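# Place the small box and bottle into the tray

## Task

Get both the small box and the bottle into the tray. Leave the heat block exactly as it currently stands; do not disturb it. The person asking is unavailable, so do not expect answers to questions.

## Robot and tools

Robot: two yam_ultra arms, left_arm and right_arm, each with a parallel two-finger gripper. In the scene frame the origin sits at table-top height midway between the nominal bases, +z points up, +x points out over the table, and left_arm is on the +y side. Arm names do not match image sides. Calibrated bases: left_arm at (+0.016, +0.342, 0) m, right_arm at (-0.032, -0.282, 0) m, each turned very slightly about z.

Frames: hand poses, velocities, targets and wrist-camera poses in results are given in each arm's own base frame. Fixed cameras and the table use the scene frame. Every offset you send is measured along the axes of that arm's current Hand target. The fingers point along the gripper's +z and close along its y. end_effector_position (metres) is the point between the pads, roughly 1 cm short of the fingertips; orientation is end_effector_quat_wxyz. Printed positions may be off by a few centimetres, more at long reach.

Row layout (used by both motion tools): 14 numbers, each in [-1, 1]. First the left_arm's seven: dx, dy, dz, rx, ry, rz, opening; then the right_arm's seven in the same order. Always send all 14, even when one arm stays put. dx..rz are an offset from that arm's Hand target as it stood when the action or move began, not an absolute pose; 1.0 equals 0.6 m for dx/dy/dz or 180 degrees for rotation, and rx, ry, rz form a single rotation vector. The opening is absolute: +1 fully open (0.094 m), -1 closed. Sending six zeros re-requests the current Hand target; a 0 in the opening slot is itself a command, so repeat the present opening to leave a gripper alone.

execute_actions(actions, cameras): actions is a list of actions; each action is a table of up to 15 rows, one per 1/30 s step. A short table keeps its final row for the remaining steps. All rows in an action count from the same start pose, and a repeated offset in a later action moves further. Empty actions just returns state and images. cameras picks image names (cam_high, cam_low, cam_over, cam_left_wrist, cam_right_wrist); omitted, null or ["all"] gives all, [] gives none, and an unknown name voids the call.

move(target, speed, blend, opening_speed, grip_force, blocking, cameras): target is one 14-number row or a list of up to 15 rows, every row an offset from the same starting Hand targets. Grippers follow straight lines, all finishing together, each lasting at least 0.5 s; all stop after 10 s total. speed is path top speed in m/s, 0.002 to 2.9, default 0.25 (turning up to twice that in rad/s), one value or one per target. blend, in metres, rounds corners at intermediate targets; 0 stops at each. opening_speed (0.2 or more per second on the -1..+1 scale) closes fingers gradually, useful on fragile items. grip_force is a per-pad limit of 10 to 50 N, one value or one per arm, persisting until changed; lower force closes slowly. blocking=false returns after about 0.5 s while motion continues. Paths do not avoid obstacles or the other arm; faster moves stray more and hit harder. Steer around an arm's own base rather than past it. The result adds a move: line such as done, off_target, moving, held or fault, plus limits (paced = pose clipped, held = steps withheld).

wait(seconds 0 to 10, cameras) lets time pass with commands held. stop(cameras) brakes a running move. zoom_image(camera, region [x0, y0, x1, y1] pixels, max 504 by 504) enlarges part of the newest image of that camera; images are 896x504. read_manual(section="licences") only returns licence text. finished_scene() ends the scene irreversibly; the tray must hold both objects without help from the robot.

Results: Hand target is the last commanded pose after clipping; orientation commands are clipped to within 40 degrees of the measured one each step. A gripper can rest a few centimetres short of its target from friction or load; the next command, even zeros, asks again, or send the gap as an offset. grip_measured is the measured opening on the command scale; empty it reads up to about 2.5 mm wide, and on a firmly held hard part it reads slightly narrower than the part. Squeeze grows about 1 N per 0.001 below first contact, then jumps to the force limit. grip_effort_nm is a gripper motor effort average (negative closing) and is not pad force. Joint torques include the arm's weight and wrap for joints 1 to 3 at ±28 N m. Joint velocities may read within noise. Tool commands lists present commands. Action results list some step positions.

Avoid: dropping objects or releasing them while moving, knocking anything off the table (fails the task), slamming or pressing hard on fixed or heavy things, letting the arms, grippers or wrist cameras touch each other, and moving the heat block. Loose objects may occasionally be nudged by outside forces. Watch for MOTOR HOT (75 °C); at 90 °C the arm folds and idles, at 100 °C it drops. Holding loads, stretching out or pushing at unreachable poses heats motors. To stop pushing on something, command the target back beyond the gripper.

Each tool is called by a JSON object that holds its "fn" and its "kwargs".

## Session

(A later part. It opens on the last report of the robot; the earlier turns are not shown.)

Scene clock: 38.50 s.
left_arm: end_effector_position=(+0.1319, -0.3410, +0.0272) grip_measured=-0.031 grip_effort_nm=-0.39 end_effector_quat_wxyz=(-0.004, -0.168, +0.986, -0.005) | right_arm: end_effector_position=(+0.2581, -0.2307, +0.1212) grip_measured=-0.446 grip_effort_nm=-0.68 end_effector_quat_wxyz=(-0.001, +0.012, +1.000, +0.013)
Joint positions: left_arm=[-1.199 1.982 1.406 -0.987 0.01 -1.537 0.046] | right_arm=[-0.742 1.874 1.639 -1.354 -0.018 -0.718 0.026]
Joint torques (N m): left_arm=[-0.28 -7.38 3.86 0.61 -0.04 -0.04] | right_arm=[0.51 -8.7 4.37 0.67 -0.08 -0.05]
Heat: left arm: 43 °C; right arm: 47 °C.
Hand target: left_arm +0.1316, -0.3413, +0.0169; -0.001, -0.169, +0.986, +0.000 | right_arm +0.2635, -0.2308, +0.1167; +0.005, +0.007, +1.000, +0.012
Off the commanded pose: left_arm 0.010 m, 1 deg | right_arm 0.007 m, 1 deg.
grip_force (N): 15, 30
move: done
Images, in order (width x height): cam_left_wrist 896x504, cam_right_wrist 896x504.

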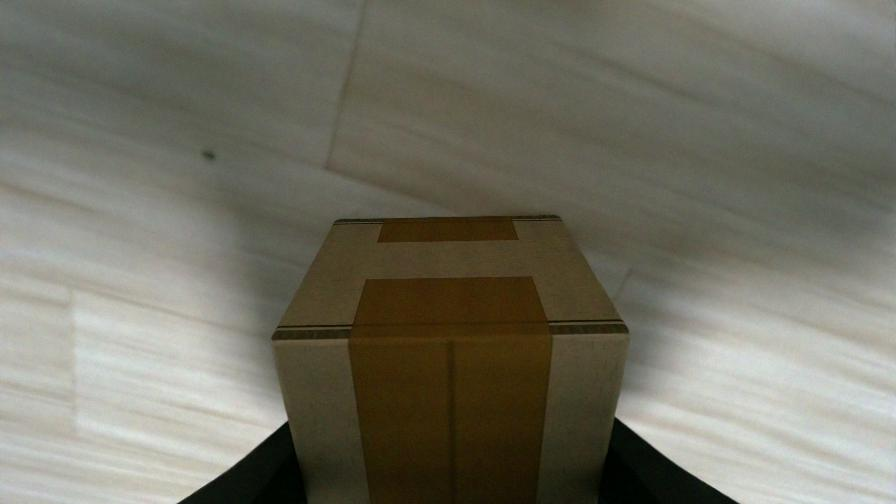

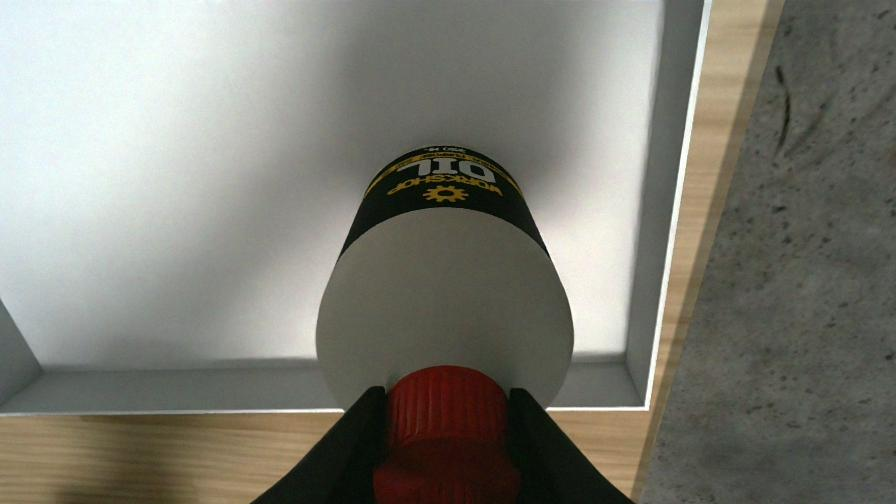

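{"fn": "move", "kwargs": {"target": [[0,0,0.002,0,0,0,-0.4,0,0,0.004,0,0,0,-0.75]], "speed": 0.03, "cameras": ["cam_right_wrist","cam_left_wrist"]}}

Scene clock: 39.60 s.
left_arm: end_effector_position=(+0.1319, -0.3410, +0.0272) grip_measured=-0.031 grip_effort_nm=-0.39 end_effector_quat_wxyz=(-0.004, -0.168, +0.986, -0.005) | right_arm: end_effector_position=(+0.2582, -0.2308, +0.1209) grip_measured=-0.446 grip_effort_nm=-0.67 end_effector_quat_wxyz=(-0.001, +0.012, +1.000, +0.013)
Joint positions: left_arm=[-1.199 1.982 1.406 -0.987 0.01 -1.537 0.046] | right_arm=[-0.742 1.874 1.637 -1.352 -0.018 -0.718 0.026]
Joint torques (N m): left_arm=[-0.29 -7.42 3.62 0.68 -0.04 -0.04] | right_arm=[0.51 -8.7 3.77 0.76 -0.07 -0.05]
Heat: left arm: 43 °C; right arm: 47 °C.
Hand target: left_arm +0.1316, -0.3412, +0.0157; -0.001, -0.169, +0.986, +0.000 | right_arm +0.2635, -0.2307, +0.1143; +0.004, +0.007, +1.000, +0.012
Off the commanded pose: left_arm 0.011 m, 1 deg | right_arm 0.008 m, 1 deg.
grip_force (N): 15, 30
move: off_target (left_arm)
Images, in order (width x height): cam_left_wrist 896x504, cam_right_wrist 896x504.

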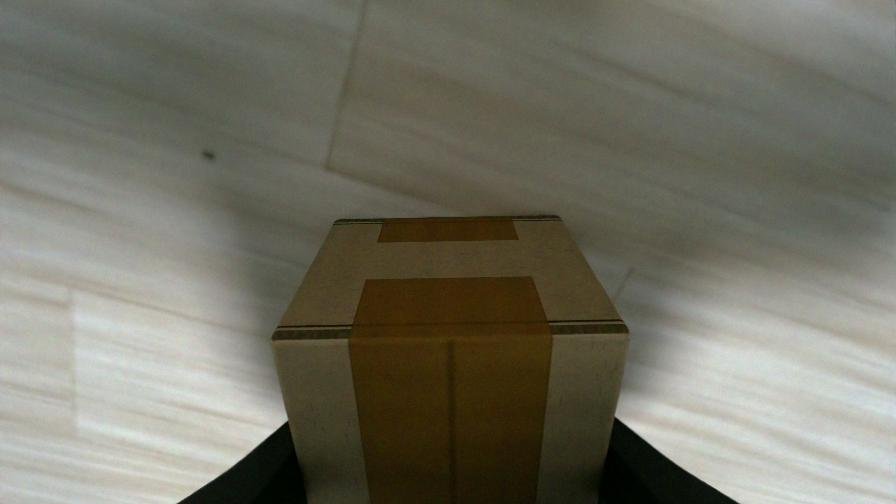

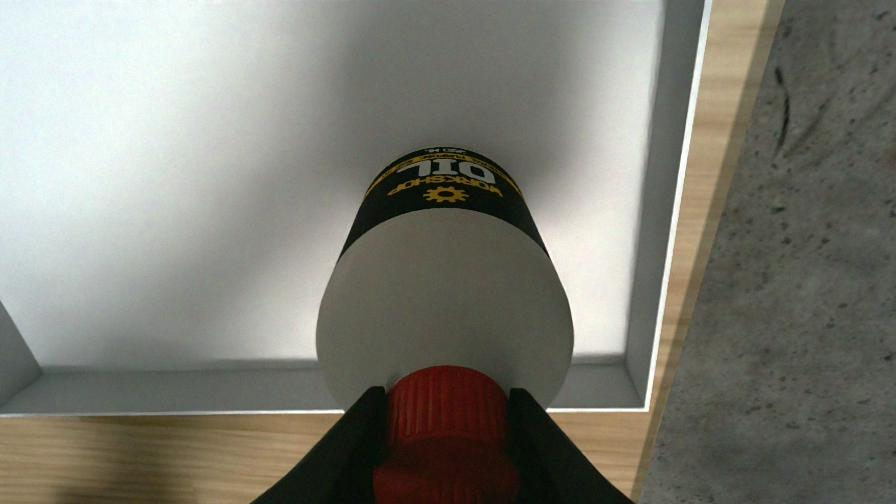

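{"fn": "move", "kwargs": {"target": [[0,0,-0.008,0,0,0,0.7,0,0,-0.003,0,0,0,0.6]], "opening_speed": 0.8, "speed": 0.05, "grip_force": [50,50], "cameras": ["cam_right_wrist","cam_left_wrist"]}}

Scene clock: 41.87 s.
left_arm: end_effector_position=(+0.1320, -0.3412, +0.0272) grip_measured=+0.697 grip_effort_nm=0.14 end_effector_quat_wxyz=(-0.004, -0.168, +0.986, -0.006) | right_arm: end_effector_position=(+0.2595, -0.2320, +0.1203) grip_measured=+0.598 grip_effort_nm=0.09 end_effector_quat_wxyz=(+0.002, +0.012, +1.000, +0.010)
Joint positions: left_arm=[-1.199 1.982 1.406 -0.986 0.01 -1.537 0.08] | right_arm=[-0.742 1.874 1.635 -1.343 -0.018 -0.718 0.075]
Joint torques (N m): left_arm=[-0.34 -7.76 4.55 0.5 -0.06 -0.03] | right_arm=[0.5 -8.72 4.45 0.59 -0.07 -0.05]
Heat: left arm: 43 °C; right arm: 47 °C.
Hand target: left_arm +0.1316, -0.3413, +0.0205; -0.001, -0.169, +0.986, +0.000 | right_arm +0.2636, -0.2308, +0.1161; +0.005, +0.007, +1.000, +0.012
Off the commanded pose: left_arm 0.007 m, 1 deg | right_arm 0.006 m, 1 deg.
move: done
Images, in order (width x height): cam_left_wrist 896x504, cam_right_wrist 896x504.

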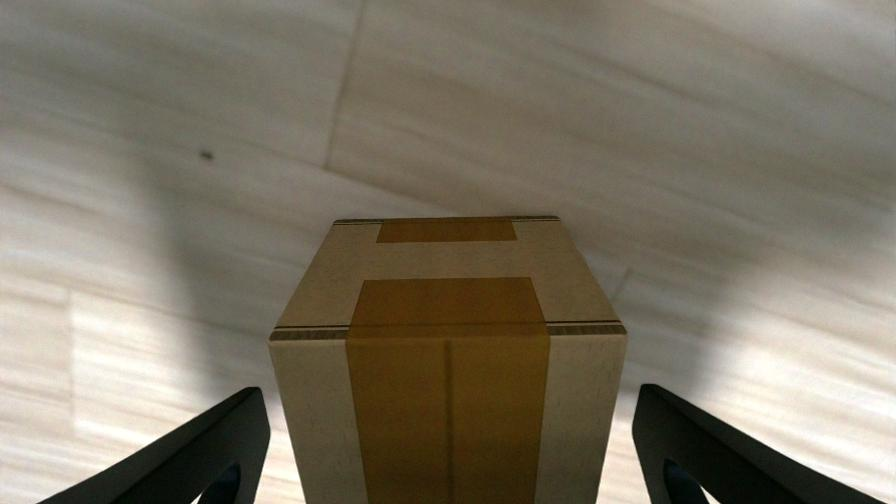

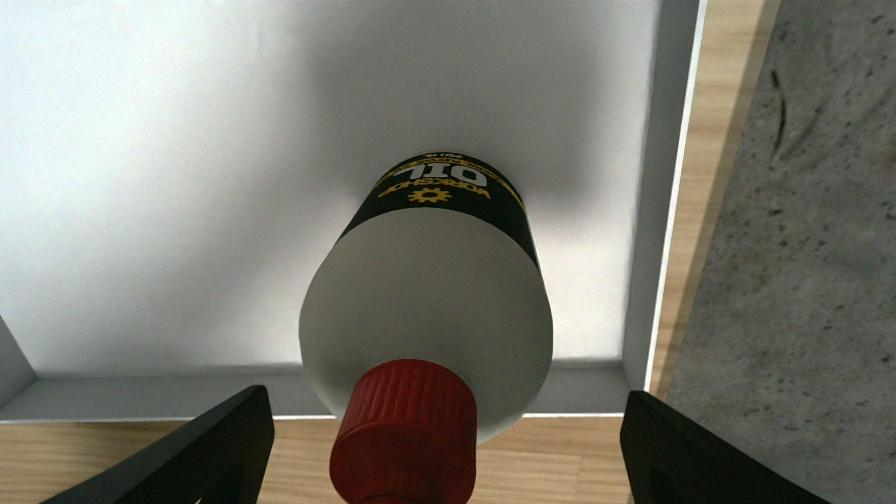

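{"fn": "wait", "kwargs": {"seconds": 0.3, "cameras": ["cam_right_wrist","cam_over"]}}

Scene clock: 42.57 s.
left_arm: end_effector_position=(+0.1320, -0.3412, +0.0272) grip_measured=+0.697 grip_effort_nm=0.14 end_effector_quat_wxyz=(-0.004, -0.168, +0.986, -0.006) | right_arm: end_effector_position=(+0.2595, -0.2320, +0.1203) grip_measured=+0.598 grip_effort_nm=0.09 end_effector_quat_wxyz=(+0.002, +0.012, +1.000, +0.010)
Joint positions: left_arm=[-1.199 1.982 1.406 -0.986 0.01 -1.537 0.08] | right_arm=[-0.742 1.874 1.635 -1.343 -0.018 -0.718 0.075]
Joint torques (N m): left_arm=[-0.31 -7.65 4.56 0.49 -0.03 -0.04] | right_arm=[0.5 -8.72 4.45 0.59 -0.07 -0.05]
Heat: left arm: 43 °C; right arm: 47 °C.
Hand target: left_arm +0.1316, -0.3413, +0.0205; -0.001, -0.169, +0.986, +0.000 | right_arm +0.2636, -0.2308, +0.1161; +0.005, +0.007, +1.000, +0.012
Tool commands: left_gripper/opening=+0.7 right_gripper/opening=+0.6
Off the commanded pose: left_arm 0.007 m, 1 deg | right_arm 0.006 m, 1 deg.
wait: 0.30 s; at rest from the start
Images, in order (width x height): cam_over 896x504, cam_right_wrist 896x504.

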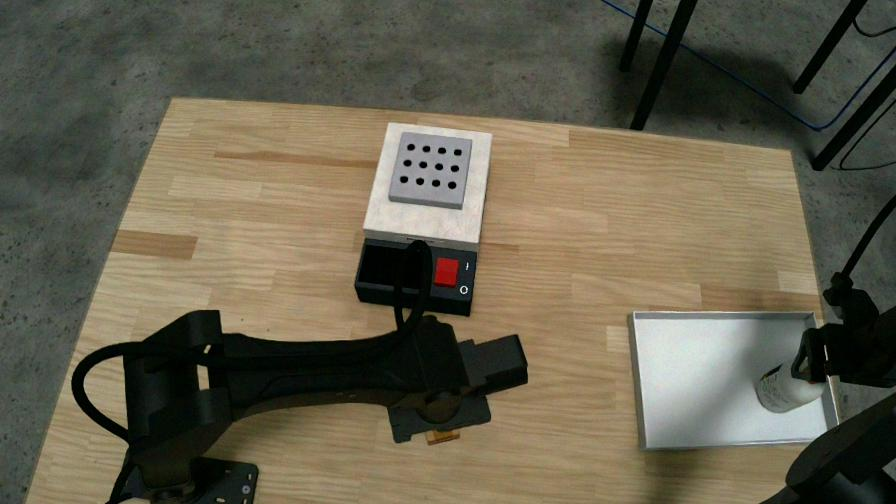

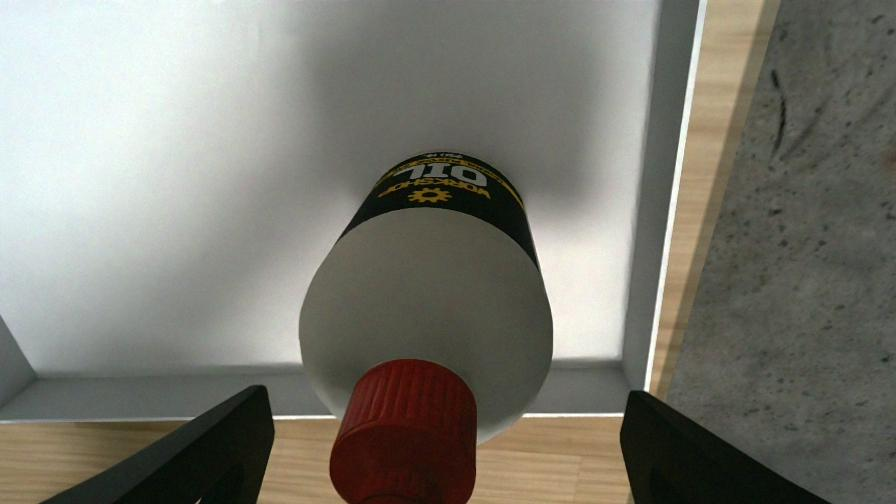

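{"fn": "move", "kwargs": {"target": [[0,0,-0.15,0,0,0,1,0,0,-0.17,0,0,0,1],[-0.14,0.393,-0.22,0,0,0,1,0.03,0.3,-0.17,0,0,0,1]], "speed": [0.12,0.3], "blend": [0.03,0]}}

Scene clock: 45.83 s.
left_arm: end_effector_position=(+0.1369, -0.0953, +0.1526) grip_measured=+0.997 grip_effort_nm=0.14 end_effector_quat_wxyz=(+0.003, -0.169, +0.986, -0.004) | right_arm: end_effector_position=(+0.2512, -0.0558, +0.2186) grip_measured=+0.998 grip_effort_nm=0.09 end_effector_quat_wxyz=(+0.062, +0.007, +0.998, -0.005)
Joint positions: left_arm=[-0.613 1.165 1.092 -1.488 0.001 -0.953 0.094] | right_arm=[-0.236 1.456 1.565 -1.557 -0.019 -0.221 0.094]
Joint torques (N m): left_arm=[0.47 -3.64 4.27 0.22 0 0.07] | right_arm=[0.18 -7.09 4.33 0.62 -0.07 0.02]
Heat: left arm: 43 °C; right arm: 47 °C.
Hand target: left_arm +0.1326, -0.0909, +0.1525; -0.001, -0.169, +0.986, +0.001 | right_arm +0.2472, -0.0530, +0.2223; +0.005, +0.007, +1.000, +0.012
Off the commanded pose: left_arm 0.006 m, 1 deg | right_arm 0.006 m, 7 deg.
joint sent to its limit (right arm) — joint 4 (wrist pitch), lower limit. The joint targets are off in orientation, not in position.
move: off_target (right_arm)

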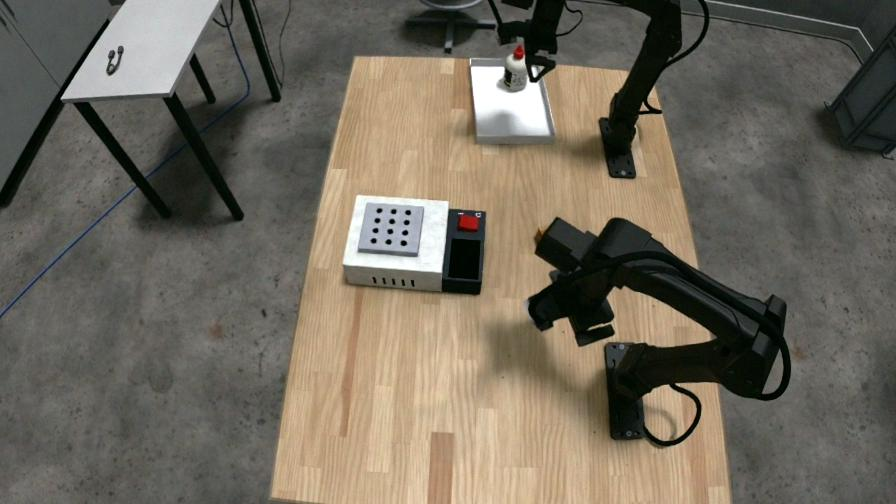

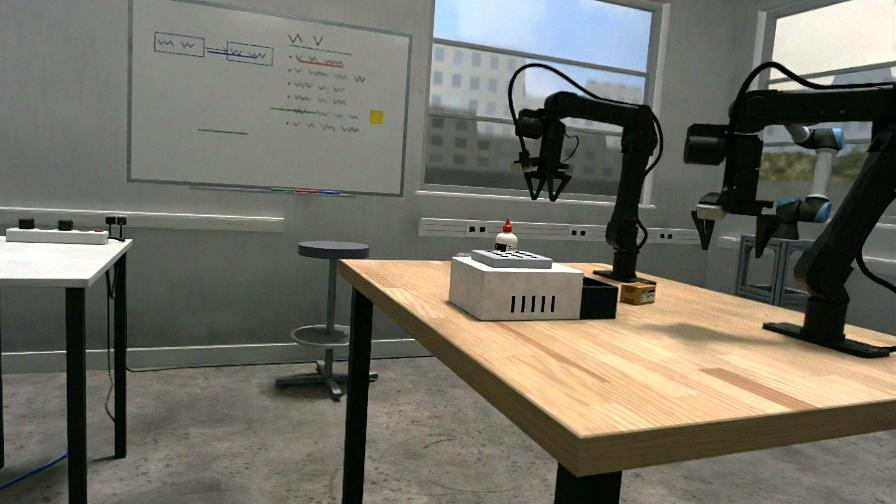

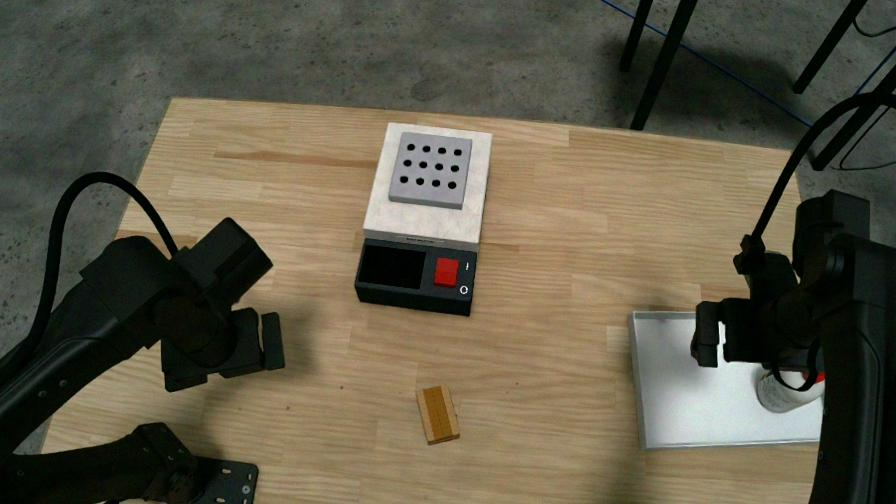

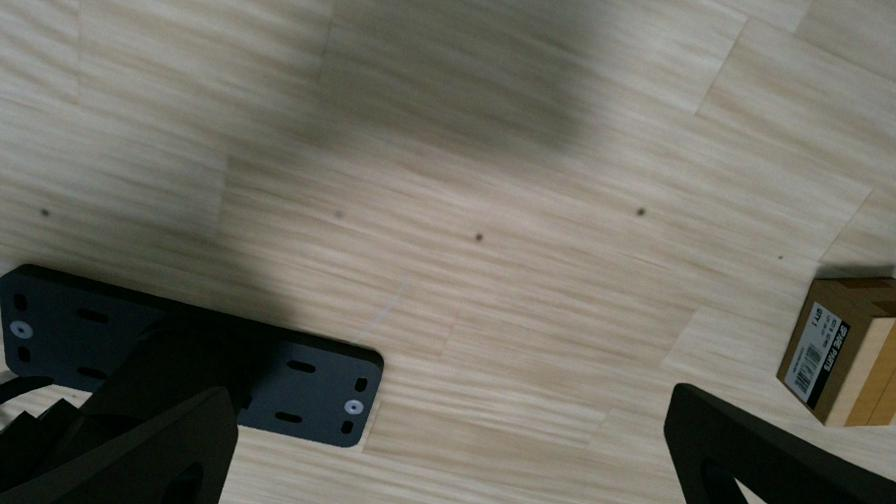

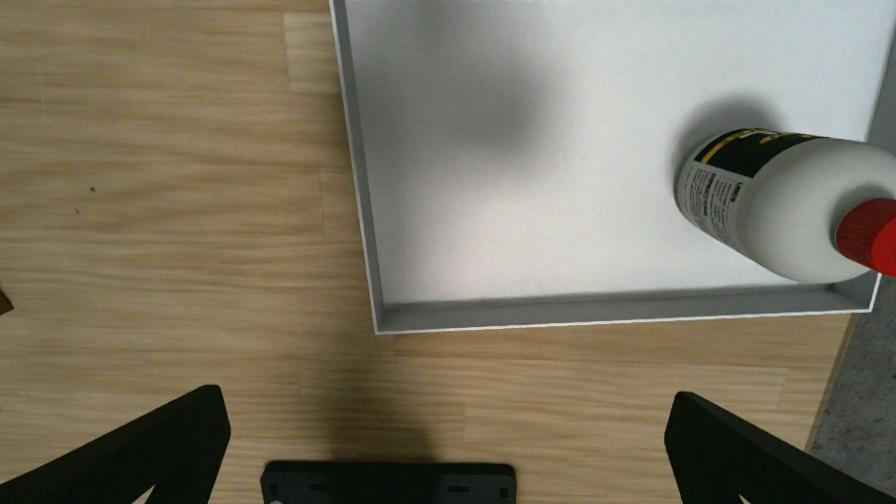

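{"fn": "move", "kwargs": {"target": [0,0,0,0,0,0,1,0.091,0.55,0.113,0,0,-0.107,1], "speed": 0.3, "cameras": ["cam_right_wrist","cam_over"]}}

Scene clock: 48.27 s.
left_arm: end_effector_position=(+0.1369, -0.0953, +0.1526) grip_measured=+0.997 grip_effort_nm=0.14 end_effector_quat_wxyz=(+0.003, -0.169, +0.986, -0.004) | right_arm: end_effector_position=(+0.1933, +0.2755, +0.1575) grip_measured=+0.998 grip_effort_nm=0.09 end_effector_quat_wxyz=(-0.001, -0.164, +0.986, +0.007)
Joint positions: left_arm=[-0.613 1.165 1.092 -1.488 0.001 -0.952 0.094] | right_arm=[0.95 1.818 1.711 -1.456 -0.011 0.62 0.094]
Joint torques (N m): left_arm=[0.47 -3.52 4.36 0.19 0.05 0.1] | right_arm=[-0.23 -8.03 7.23 0.4 0.02 0.05]
Heat: left arm: 43 °C; right arm: 47 °C.
Hand target: left_arm +0.1326, -0.0909, +0.1525; -0.001, -0.169, +0.986, +0.000 | right_arm +0.1979, +0.2793, +0.1620; +0.006, -0.160, +0.987, +0.011
Off the commanded pose: left_arm 0.006 m, 1 deg | right_arm 0.007 m, 1 deg.
move: done
Images, in order (width x height): cam_over 896x504, cam_right_wrist 896x504.

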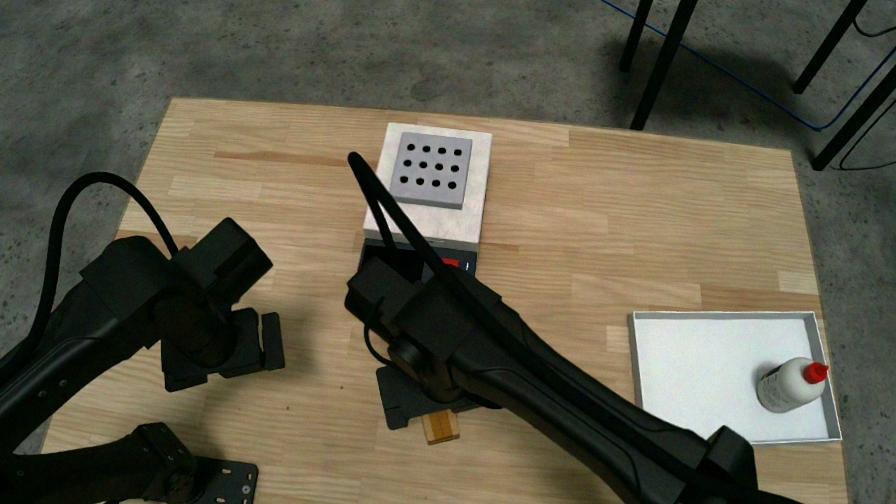

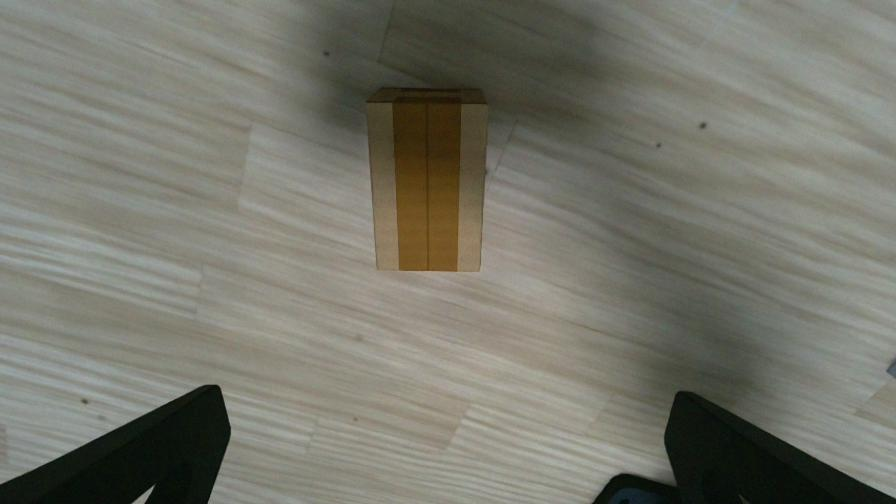

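{"fn": "move", "kwargs": {"target": [0,0,0,0,0,0,1,-0.020,0.014,0.215,0,0,0,1], "speed": 0.15, "cameras": ["cam_right_wrist"]}}

Scene clock: 50.63 s.
left_arm: end_effector_position=(+0.1369, -0.0953, +0.1526) grip_measured=+0.997 grip_effort_nm=0.14 end_effector_quat_wxyz=(+0.003, -0.169, +0.986, -0.004) | right_arm: end_effector_position=(+0.2052, +0.2921, +0.0376) grip_measured=+0.998 grip_effort_nm=0.09 end_effector_quat_wxyz=(+0.003, -0.163, +0.987, +0.010)
Joint positions: left_arm=[-0.613 1.165 1.092 -1.488 0.001 -0.952 0.094] | right_arm=[0.95 1.929 1.376 -0.999 -0.011 0.623 0.094]
Joint torques (N m): left_arm=[0.5 -3.54 4.4 0.26 0.03 0.09] | right_arm=[-0.08 -8.68 4.63 0.68 0.02 0.03]
Heat: left arm: 43 °C; right arm: 47 °C.
Hand target: left_arm +0.1326, -0.0909, +0.1525; -0.001, -0.169, +0.986, +0.000 | right_arm +0.2079, +0.2942, +0.0334; +0.006, -0.160, +0.987, +0.011
Off the commanded pose: left_arm 0.006 m, 1 deg | right_arm 0.005 m, 1 deg.
move: done
Images, in order (width x height): cam_right_wrist 896x504.

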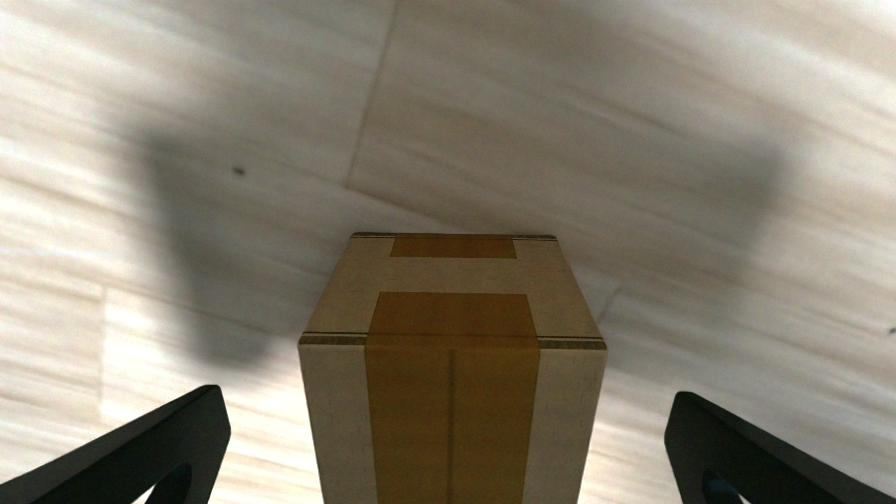

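{"fn": "move", "kwargs": {"target": [[0,0,0,0,0,0,1,0,-0.002,0.022,0,0,0,1],[0,0,0,0,0,0,1,0,-0.002,0.022,0,0,0,-0.4]], "speed": 0.08, "grip_force": [50,15], "opening_speed": 0.6, "cameras": ["cam_right_wrist"]}}

Scene clock: 57.60 s.
left_arm: end_effector_position=(+0.1369, -0.0953, +0.1526) grip_measured=+0.997 grip_effort_nm=0.14 end_effector_quat_wxyz=(+0.003, -0.169, +0.986, -0.004) | right_arm: end_effector_position=(+0.2060, +0.2932, +0.0269) grip_measured=-0.021 grip_effort_nm=-0.38 end_effector_quat_wxyz=(+0.006, -0.163, +0.987, +0.013)
Joint positions: left_arm=[-0.613 1.165 1.092 -1.488 0.001 -0.952 0.094] | right_arm=[0.95 1.94 1.346 -0.95 -0.011 0.623 0.046]
Joint torques (N m): left_arm=[0.44 -3.51 4.36 0.2 -0.01 0.08] | right_arm=[-0.28 -8.28 4.3 0.7 0.02 0]
Heat: left arm: 43 °C; right arm: 47 °C.
Hand target: left_arm +0.1326, -0.0909, +0.1525; -0.001, -0.169, +0.986, +0.000 | right_arm +0.2083, +0.2933, +0.0202; +0.006, -0.160, +0.987, +0.011
Off the commanded pose: left_arm 0.006 m, 1 deg | right_arm 0.007 m, 0 deg.
grip_force (N): 50, 15
move: done
Images, in order (width x height): cam_right_wrist 896x504.

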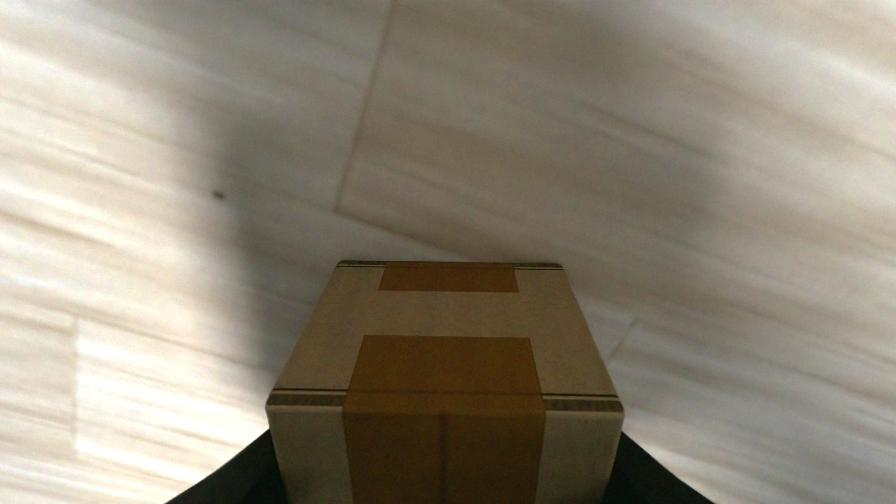

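{"fn": "move", "kwargs": {"target": [[0,0,0,0,0,0,1,0,0,-0.16,0,0,0,-0.4],[0,0,0,0,0,0,1,0.114,-0.662,-0.18,0,0,0.107,-0.4]], "speed": [0.15,0.28], "blend": [0.03,0], "cameras": ["cam_right_wrist","cam_over","cam_high"]}}

Scene clock: 61.73 s.
left_arm: end_effector_position=(+0.1369, -0.0953, +0.1526) grip_measured=+0.997 grip_effort_nm=0.14 end_effector_quat_wxyz=(+0.003, -0.169, +0.986, -0.004) | right_arm: end_effector_position=(+0.2618, -0.1074, +0.1140) grip_measured=-0.022 grip_effort_nm=-0.40 end_effector_quat_wxyz=(-0.003, +0.010, +1.000, +0.008)
Joint positions: left_arm=[-0.613 1.165 1.092 -1.488 0.001 -0.952 0.094] | right_arm=[-0.401 1.626 1.315 -1.272 -0.012 -0.381 0.046]
Joint torques (N m): left_arm=[0.49 -3.49 4.27 0.21 0.05 0.07] | right_arm=[-0.09 -6.09 7.46 0.28 -0.13 -0.1]
Heat: left arm: 42 °C; right arm: 47 °C.
Hand target: left_arm +0.1326, -0.0909, +0.1525; -0.001, -0.169, +0.986, +0.000 | right_arm +0.2682, -0.1076, +0.1191; +0.005, +0.007, +1.000, +0.012
Off the commanded pose: left_arm 0.006 m, 1 deg | right_arm 0.008 m, 1 deg.
grip_force (N): 50, 15
move: done
Images, in order (width x height): cam_high 896x504, cam_over 896x504, cam_right_wrist 896x504.

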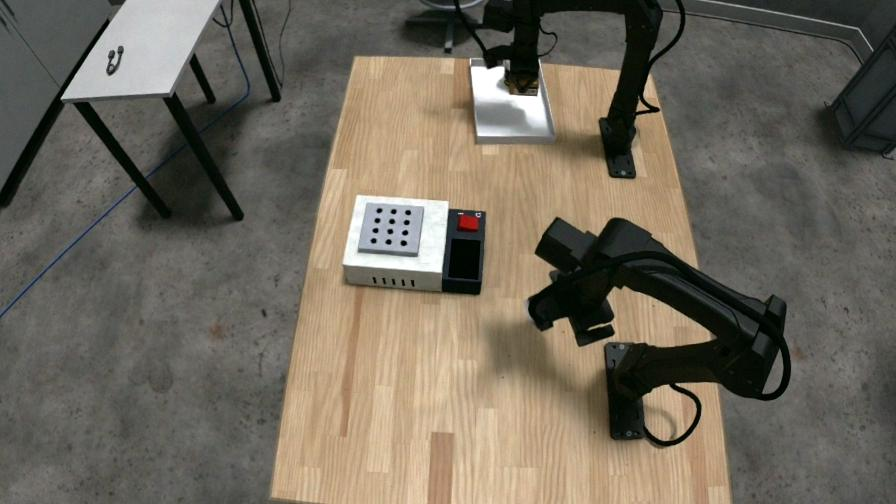

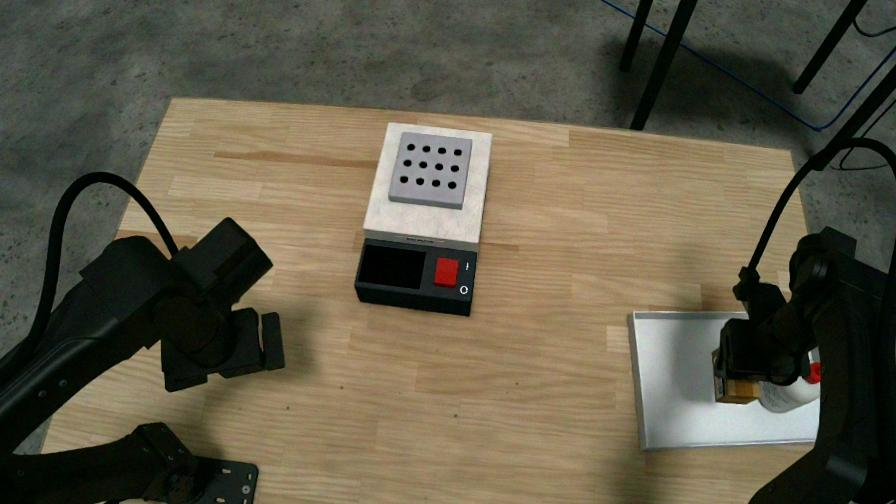

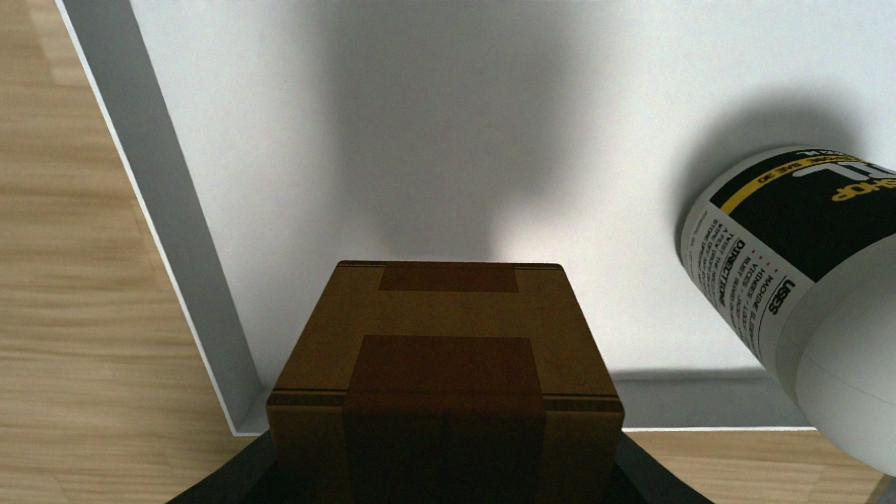

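{"fn": "move", "kwargs": {"target": [[0,0,0,0,0,0,1,0,0,0.125,0,0,0,-0.4],[0,0,0,0,0,0,1,0,0,0.146,0,0,0,-0.4]], "speed": [0.12,0.03], "blend": [0.003,0], "cameras": ["cam_right_wrist","cam_over"]}}

Scene clock: 64.27 s.
left_arm: end_effector_position=(+0.1369, -0.0953, +0.1526) grip_measured=+0.997 grip_effort_nm=0.14 end_effector_quat_wxyz=(+0.003, -0.169, +0.986, -0.004) | right_arm: end_effector_position=(+0.2651, -0.1088, +0.0359) grip_measured=-0.022 grip_effort_nm=-0.40 end_effector_quat_wxyz=(+0.000, +0.010, +1.000, +0.006)
Joint positions: left_arm=[-0.613 1.165 1.092 -1.488 0.001 -0.952 0.094] | right_arm=[-0.401 1.699 1.077 -0.953 -0.012 -0.381 0.046]
Joint torques (N m): left_arm=[0.44 -3.49 4.49 0.18 0.02 0.11] | right_arm=[0.51 -6.32 4.27 0.64 -0.13 0]
Heat: left arm: 42 °C; right arm: 47 °C.
Hand target: left_arm +0.1326, -0.0909, +0.1525; -0.001, -0.169, +0.986, +0.000 | right_arm +0.2689, -0.1055, +0.0316; +0.004, +0.007, +1.000, +0.012
Off the commanded pose: left_arm 0.006 m, 1 deg | right_arm 0.007 m, 1 deg.
grip_force (N): 50, 15
move: done
Images, in order (width x height): cam_over 896x504, cam_right_wrist 896x504.

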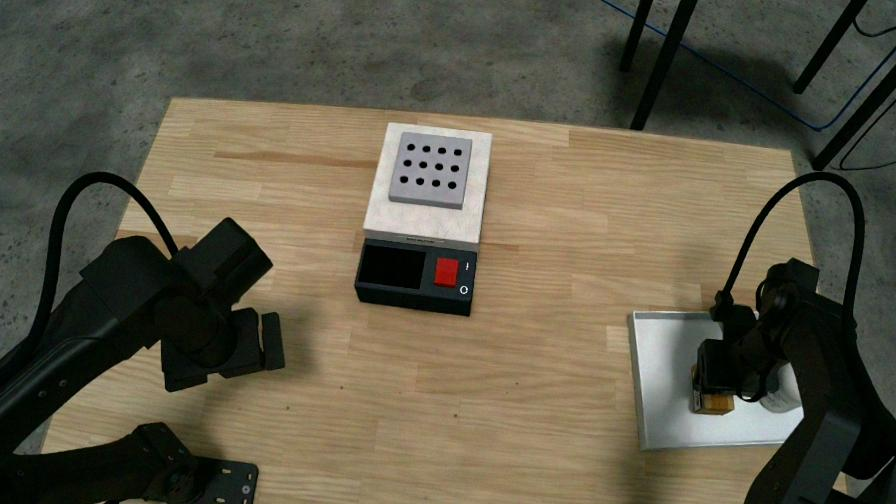

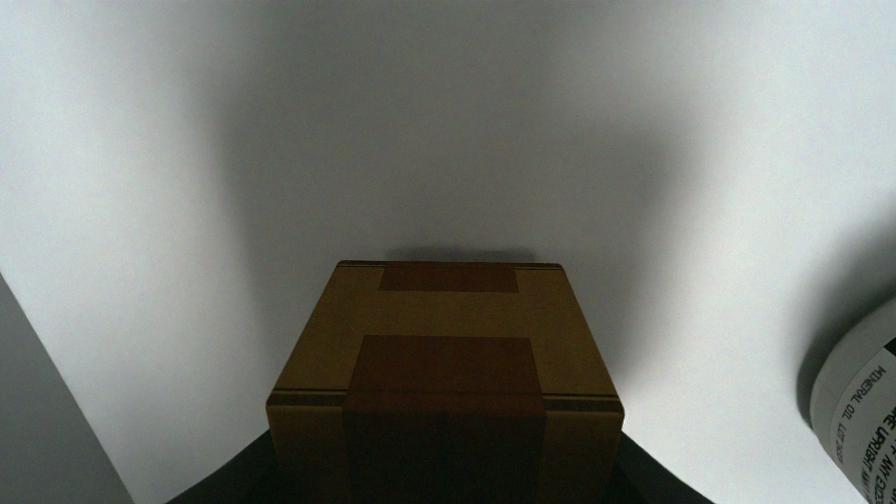

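{"fn": "move", "kwargs": {"target": [0,0,0,0,0,0,1,0,0,0.012,0,0,0,-0.4], "speed": 0.03, "cameras": ["cam_right_wrist"]}}

Scene clock: 65.47 s.
left_arm: end_effector_position=(+0.1369, -0.0953, +0.1526) grip_measured=+0.997 grip_effort_nm=0.14 end_effector_quat_wxyz=(+0.003, -0.169, +0.986, -0.004) | right_arm: end_effector_position=(+0.2654, -0.1089, +0.0290) grip_measured=-0.022 grip_effort_nm=-0.40 end_effector_quat_wxyz=(+0.001, +0.010, +1.000, +0.006)
Joint positions: left_arm=[-0.613 1.165 1.092 -1.488 0.001 -0.952 0.094] | right_arm=[-0.401 1.71 1.059 -0.924 -0.012 -0.381 0.046]
Joint torques (N m): left_arm=[0.66 -3.52 4.55 0.22 0.02 0.11] | right_arm=[0.57 -6.34 4.16 0.62 -0.14 0.01]
Heat: left arm: 42 °C; right arm: 47 °C.
Hand target: left_arm +0.1326, -0.0909, +0.1525; -0.001, -0.169, +0.986, +0.000 | right_arm +0.2690, -0.1053, +0.0244; +0.005, +0.007, +1.000, +0.012
Off the commanded pose: left_arm 0.006 m, 1 deg | right_arm 0.007 m, 1 deg.
grip_force (N): 50, 15
move: done
Images, in order (width x height): cam_right_wrist 896x504.

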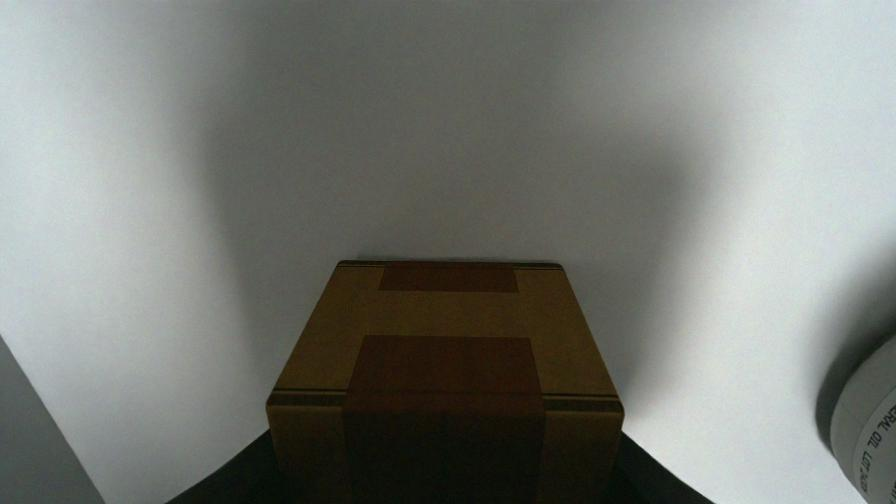

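Almost; lower slightly more until touch.

{"fn": "move", "kwargs": {"target": [0,0,0,0,0,0,1,0,0,0.008,0,0,0,-0.4], "speed": 0.02, "cameras": ["cam_right_wrist"]}}

Scene clock: 66.30 s.
left_arm: end_effector_position=(+0.1369, -0.0953, +0.1526) grip_measured=+0.997 grip_effort_nm=0.14 end_effector_quat_wxyz=(+0.003, -0.169, +0.986, -0.004) | right_arm: end_effector_position=(+0.2655, -0.1090, +0.0271) grip_measured=-0.022 grip_effort_nm=-0.40 end_effector_quat_wxyz=(+0.002, +0.010, +1.000, +0.006)
Joint positions: left_arm=[-0.613 1.165 1.092 -1.488 0.001 -0.952 0.094] | right_arm=[-0.401 1.711 1.053 -0.914 -0.012 -0.381 0.046]
Joint torques (N m): left_arm=[0.64 -3.69 4.55 0.18 0.04 0.08] | right_arm=[0.59 -5.79 3.77 0.76 -0.13 0.01]
Heat: left arm: 42 °C; right arm: 47 °C.
Hand target: left_arm +0.1326, -0.0909, +0.1525; -0.001, -0.169, +0.986, +0.000 | right_arm +0.2690, -0.1052, +0.0196; +0.004, +0.007, +1.000, +0.012
Off the commanded pose: left_arm 0.006 m, 1 deg | right_arm 0.009 m, 1 deg.
grip_force (N): 50, 15
move: done
Images, in order (width x height): cam_right_wrist 896x504.

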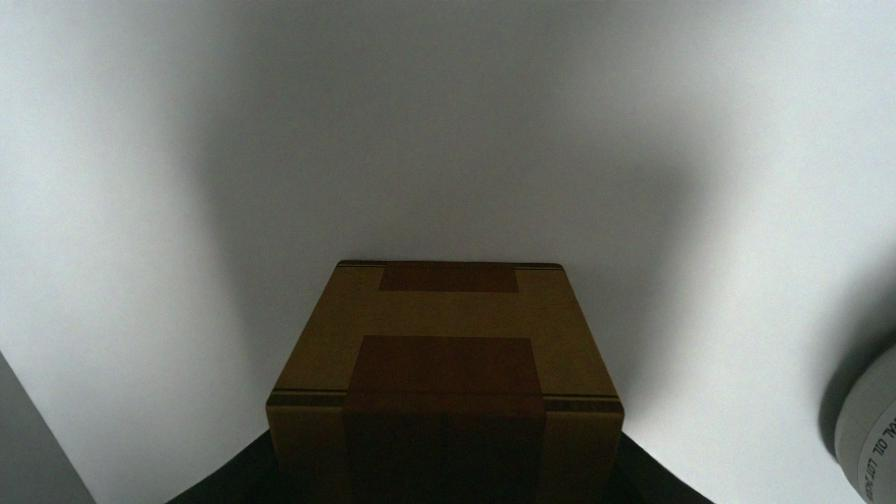

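Contact (torque shift). Release and rise.

{"fn": "move", "kwargs": {"target": [[0,0,0,0,0,0,1,0,0,-0.004,0,0,0,0.45],[0,0,0,0,0,0,1,0,0,-0.2,0,0,0,0.45]], "speed": [0.05,0.15], "opening_speed": 0.8, "cameras": ["cam_right_wrist","cam_high","cam_over"]}}

Scene clock: 69.40 s.
left_arm: end_effector_position=(+0.1369, -0.0953, +0.1526) grip_measured=+0.997 grip_effort_nm=0.14 end_effector_quat_wxyz=(+0.003, -0.169, +0.986, -0.004) | right_arm: end_effector_position=(+0.2638, -0.1082, +0.1265) grip_measured=+0.448 grip_effort_nm=0.10 end_effector_quat_wxyz=(-0.017, +0.009, +1.000, +0.013)
Joint positions: left_arm=[-0.613 1.165 1.092 -1.488 0.001 -0.952 0.094] | right_arm=[-0.401 1.66 1.401 -1.353 -0.012 -0.383 0.068]
Joint torques (N m): left_arm=[0.5 -3.67 4.33 0.2 0.04 0.06] | right_arm=[-0.24 -9.48 6.91 0.24 -0.13 -0.09]
Heat: left arm: 42 °C; right arm: 47 °C.
Hand target: left_arm +0.1326, -0.0909, +0.1525; -0.001, -0.169, +0.986, +0.000 | right_arm +0.2680, -0.1081, +0.1396; +0.005, +0.007, +1.000, +0.012
Off the commanded pose: left_arm 0.006 m, 1 deg | right_arm 0.014 m, 2 deg.
grip_force (N): 50, 15
move: off_target (right_arm)
Images, in order (width x height): cam_high 896x504, cam_over 896x504, cam_right_wrist 896x504.

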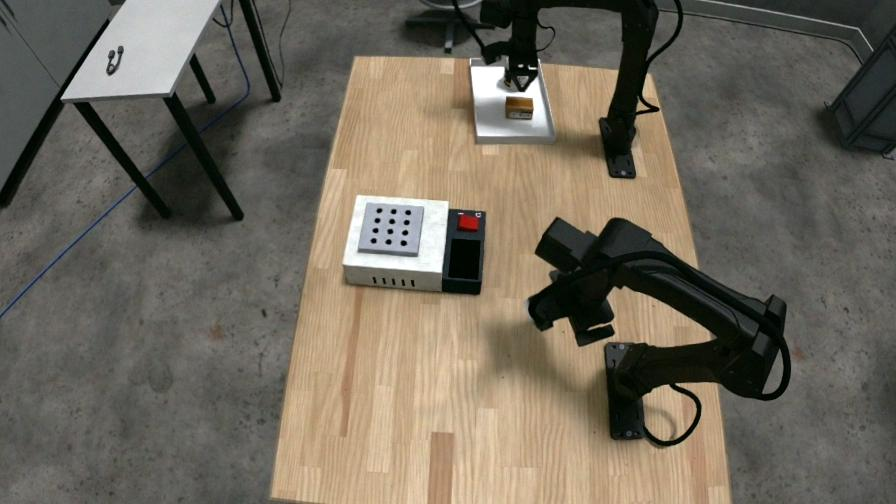

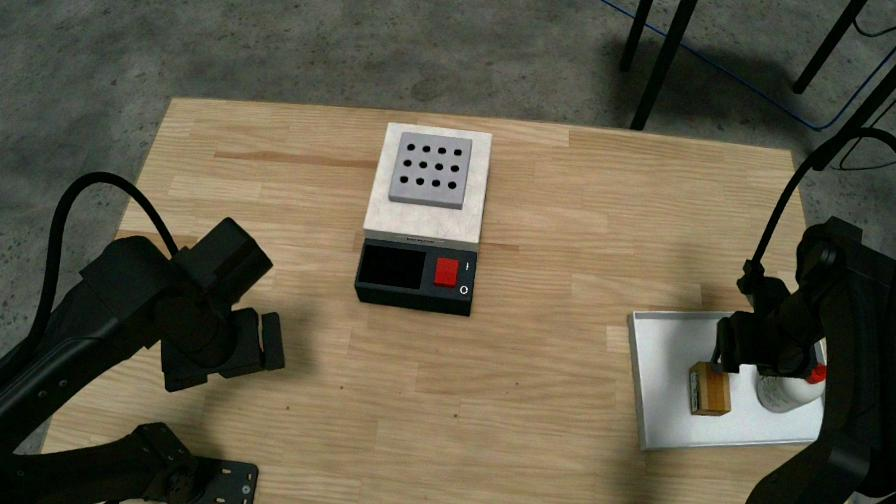

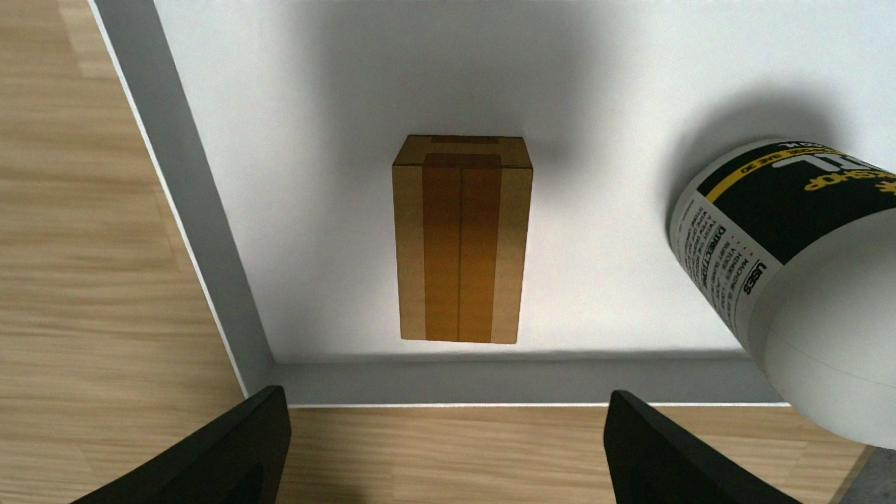

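{"fn": "finished_scene", "kwargs": {}}

The scene is finished: the task was done.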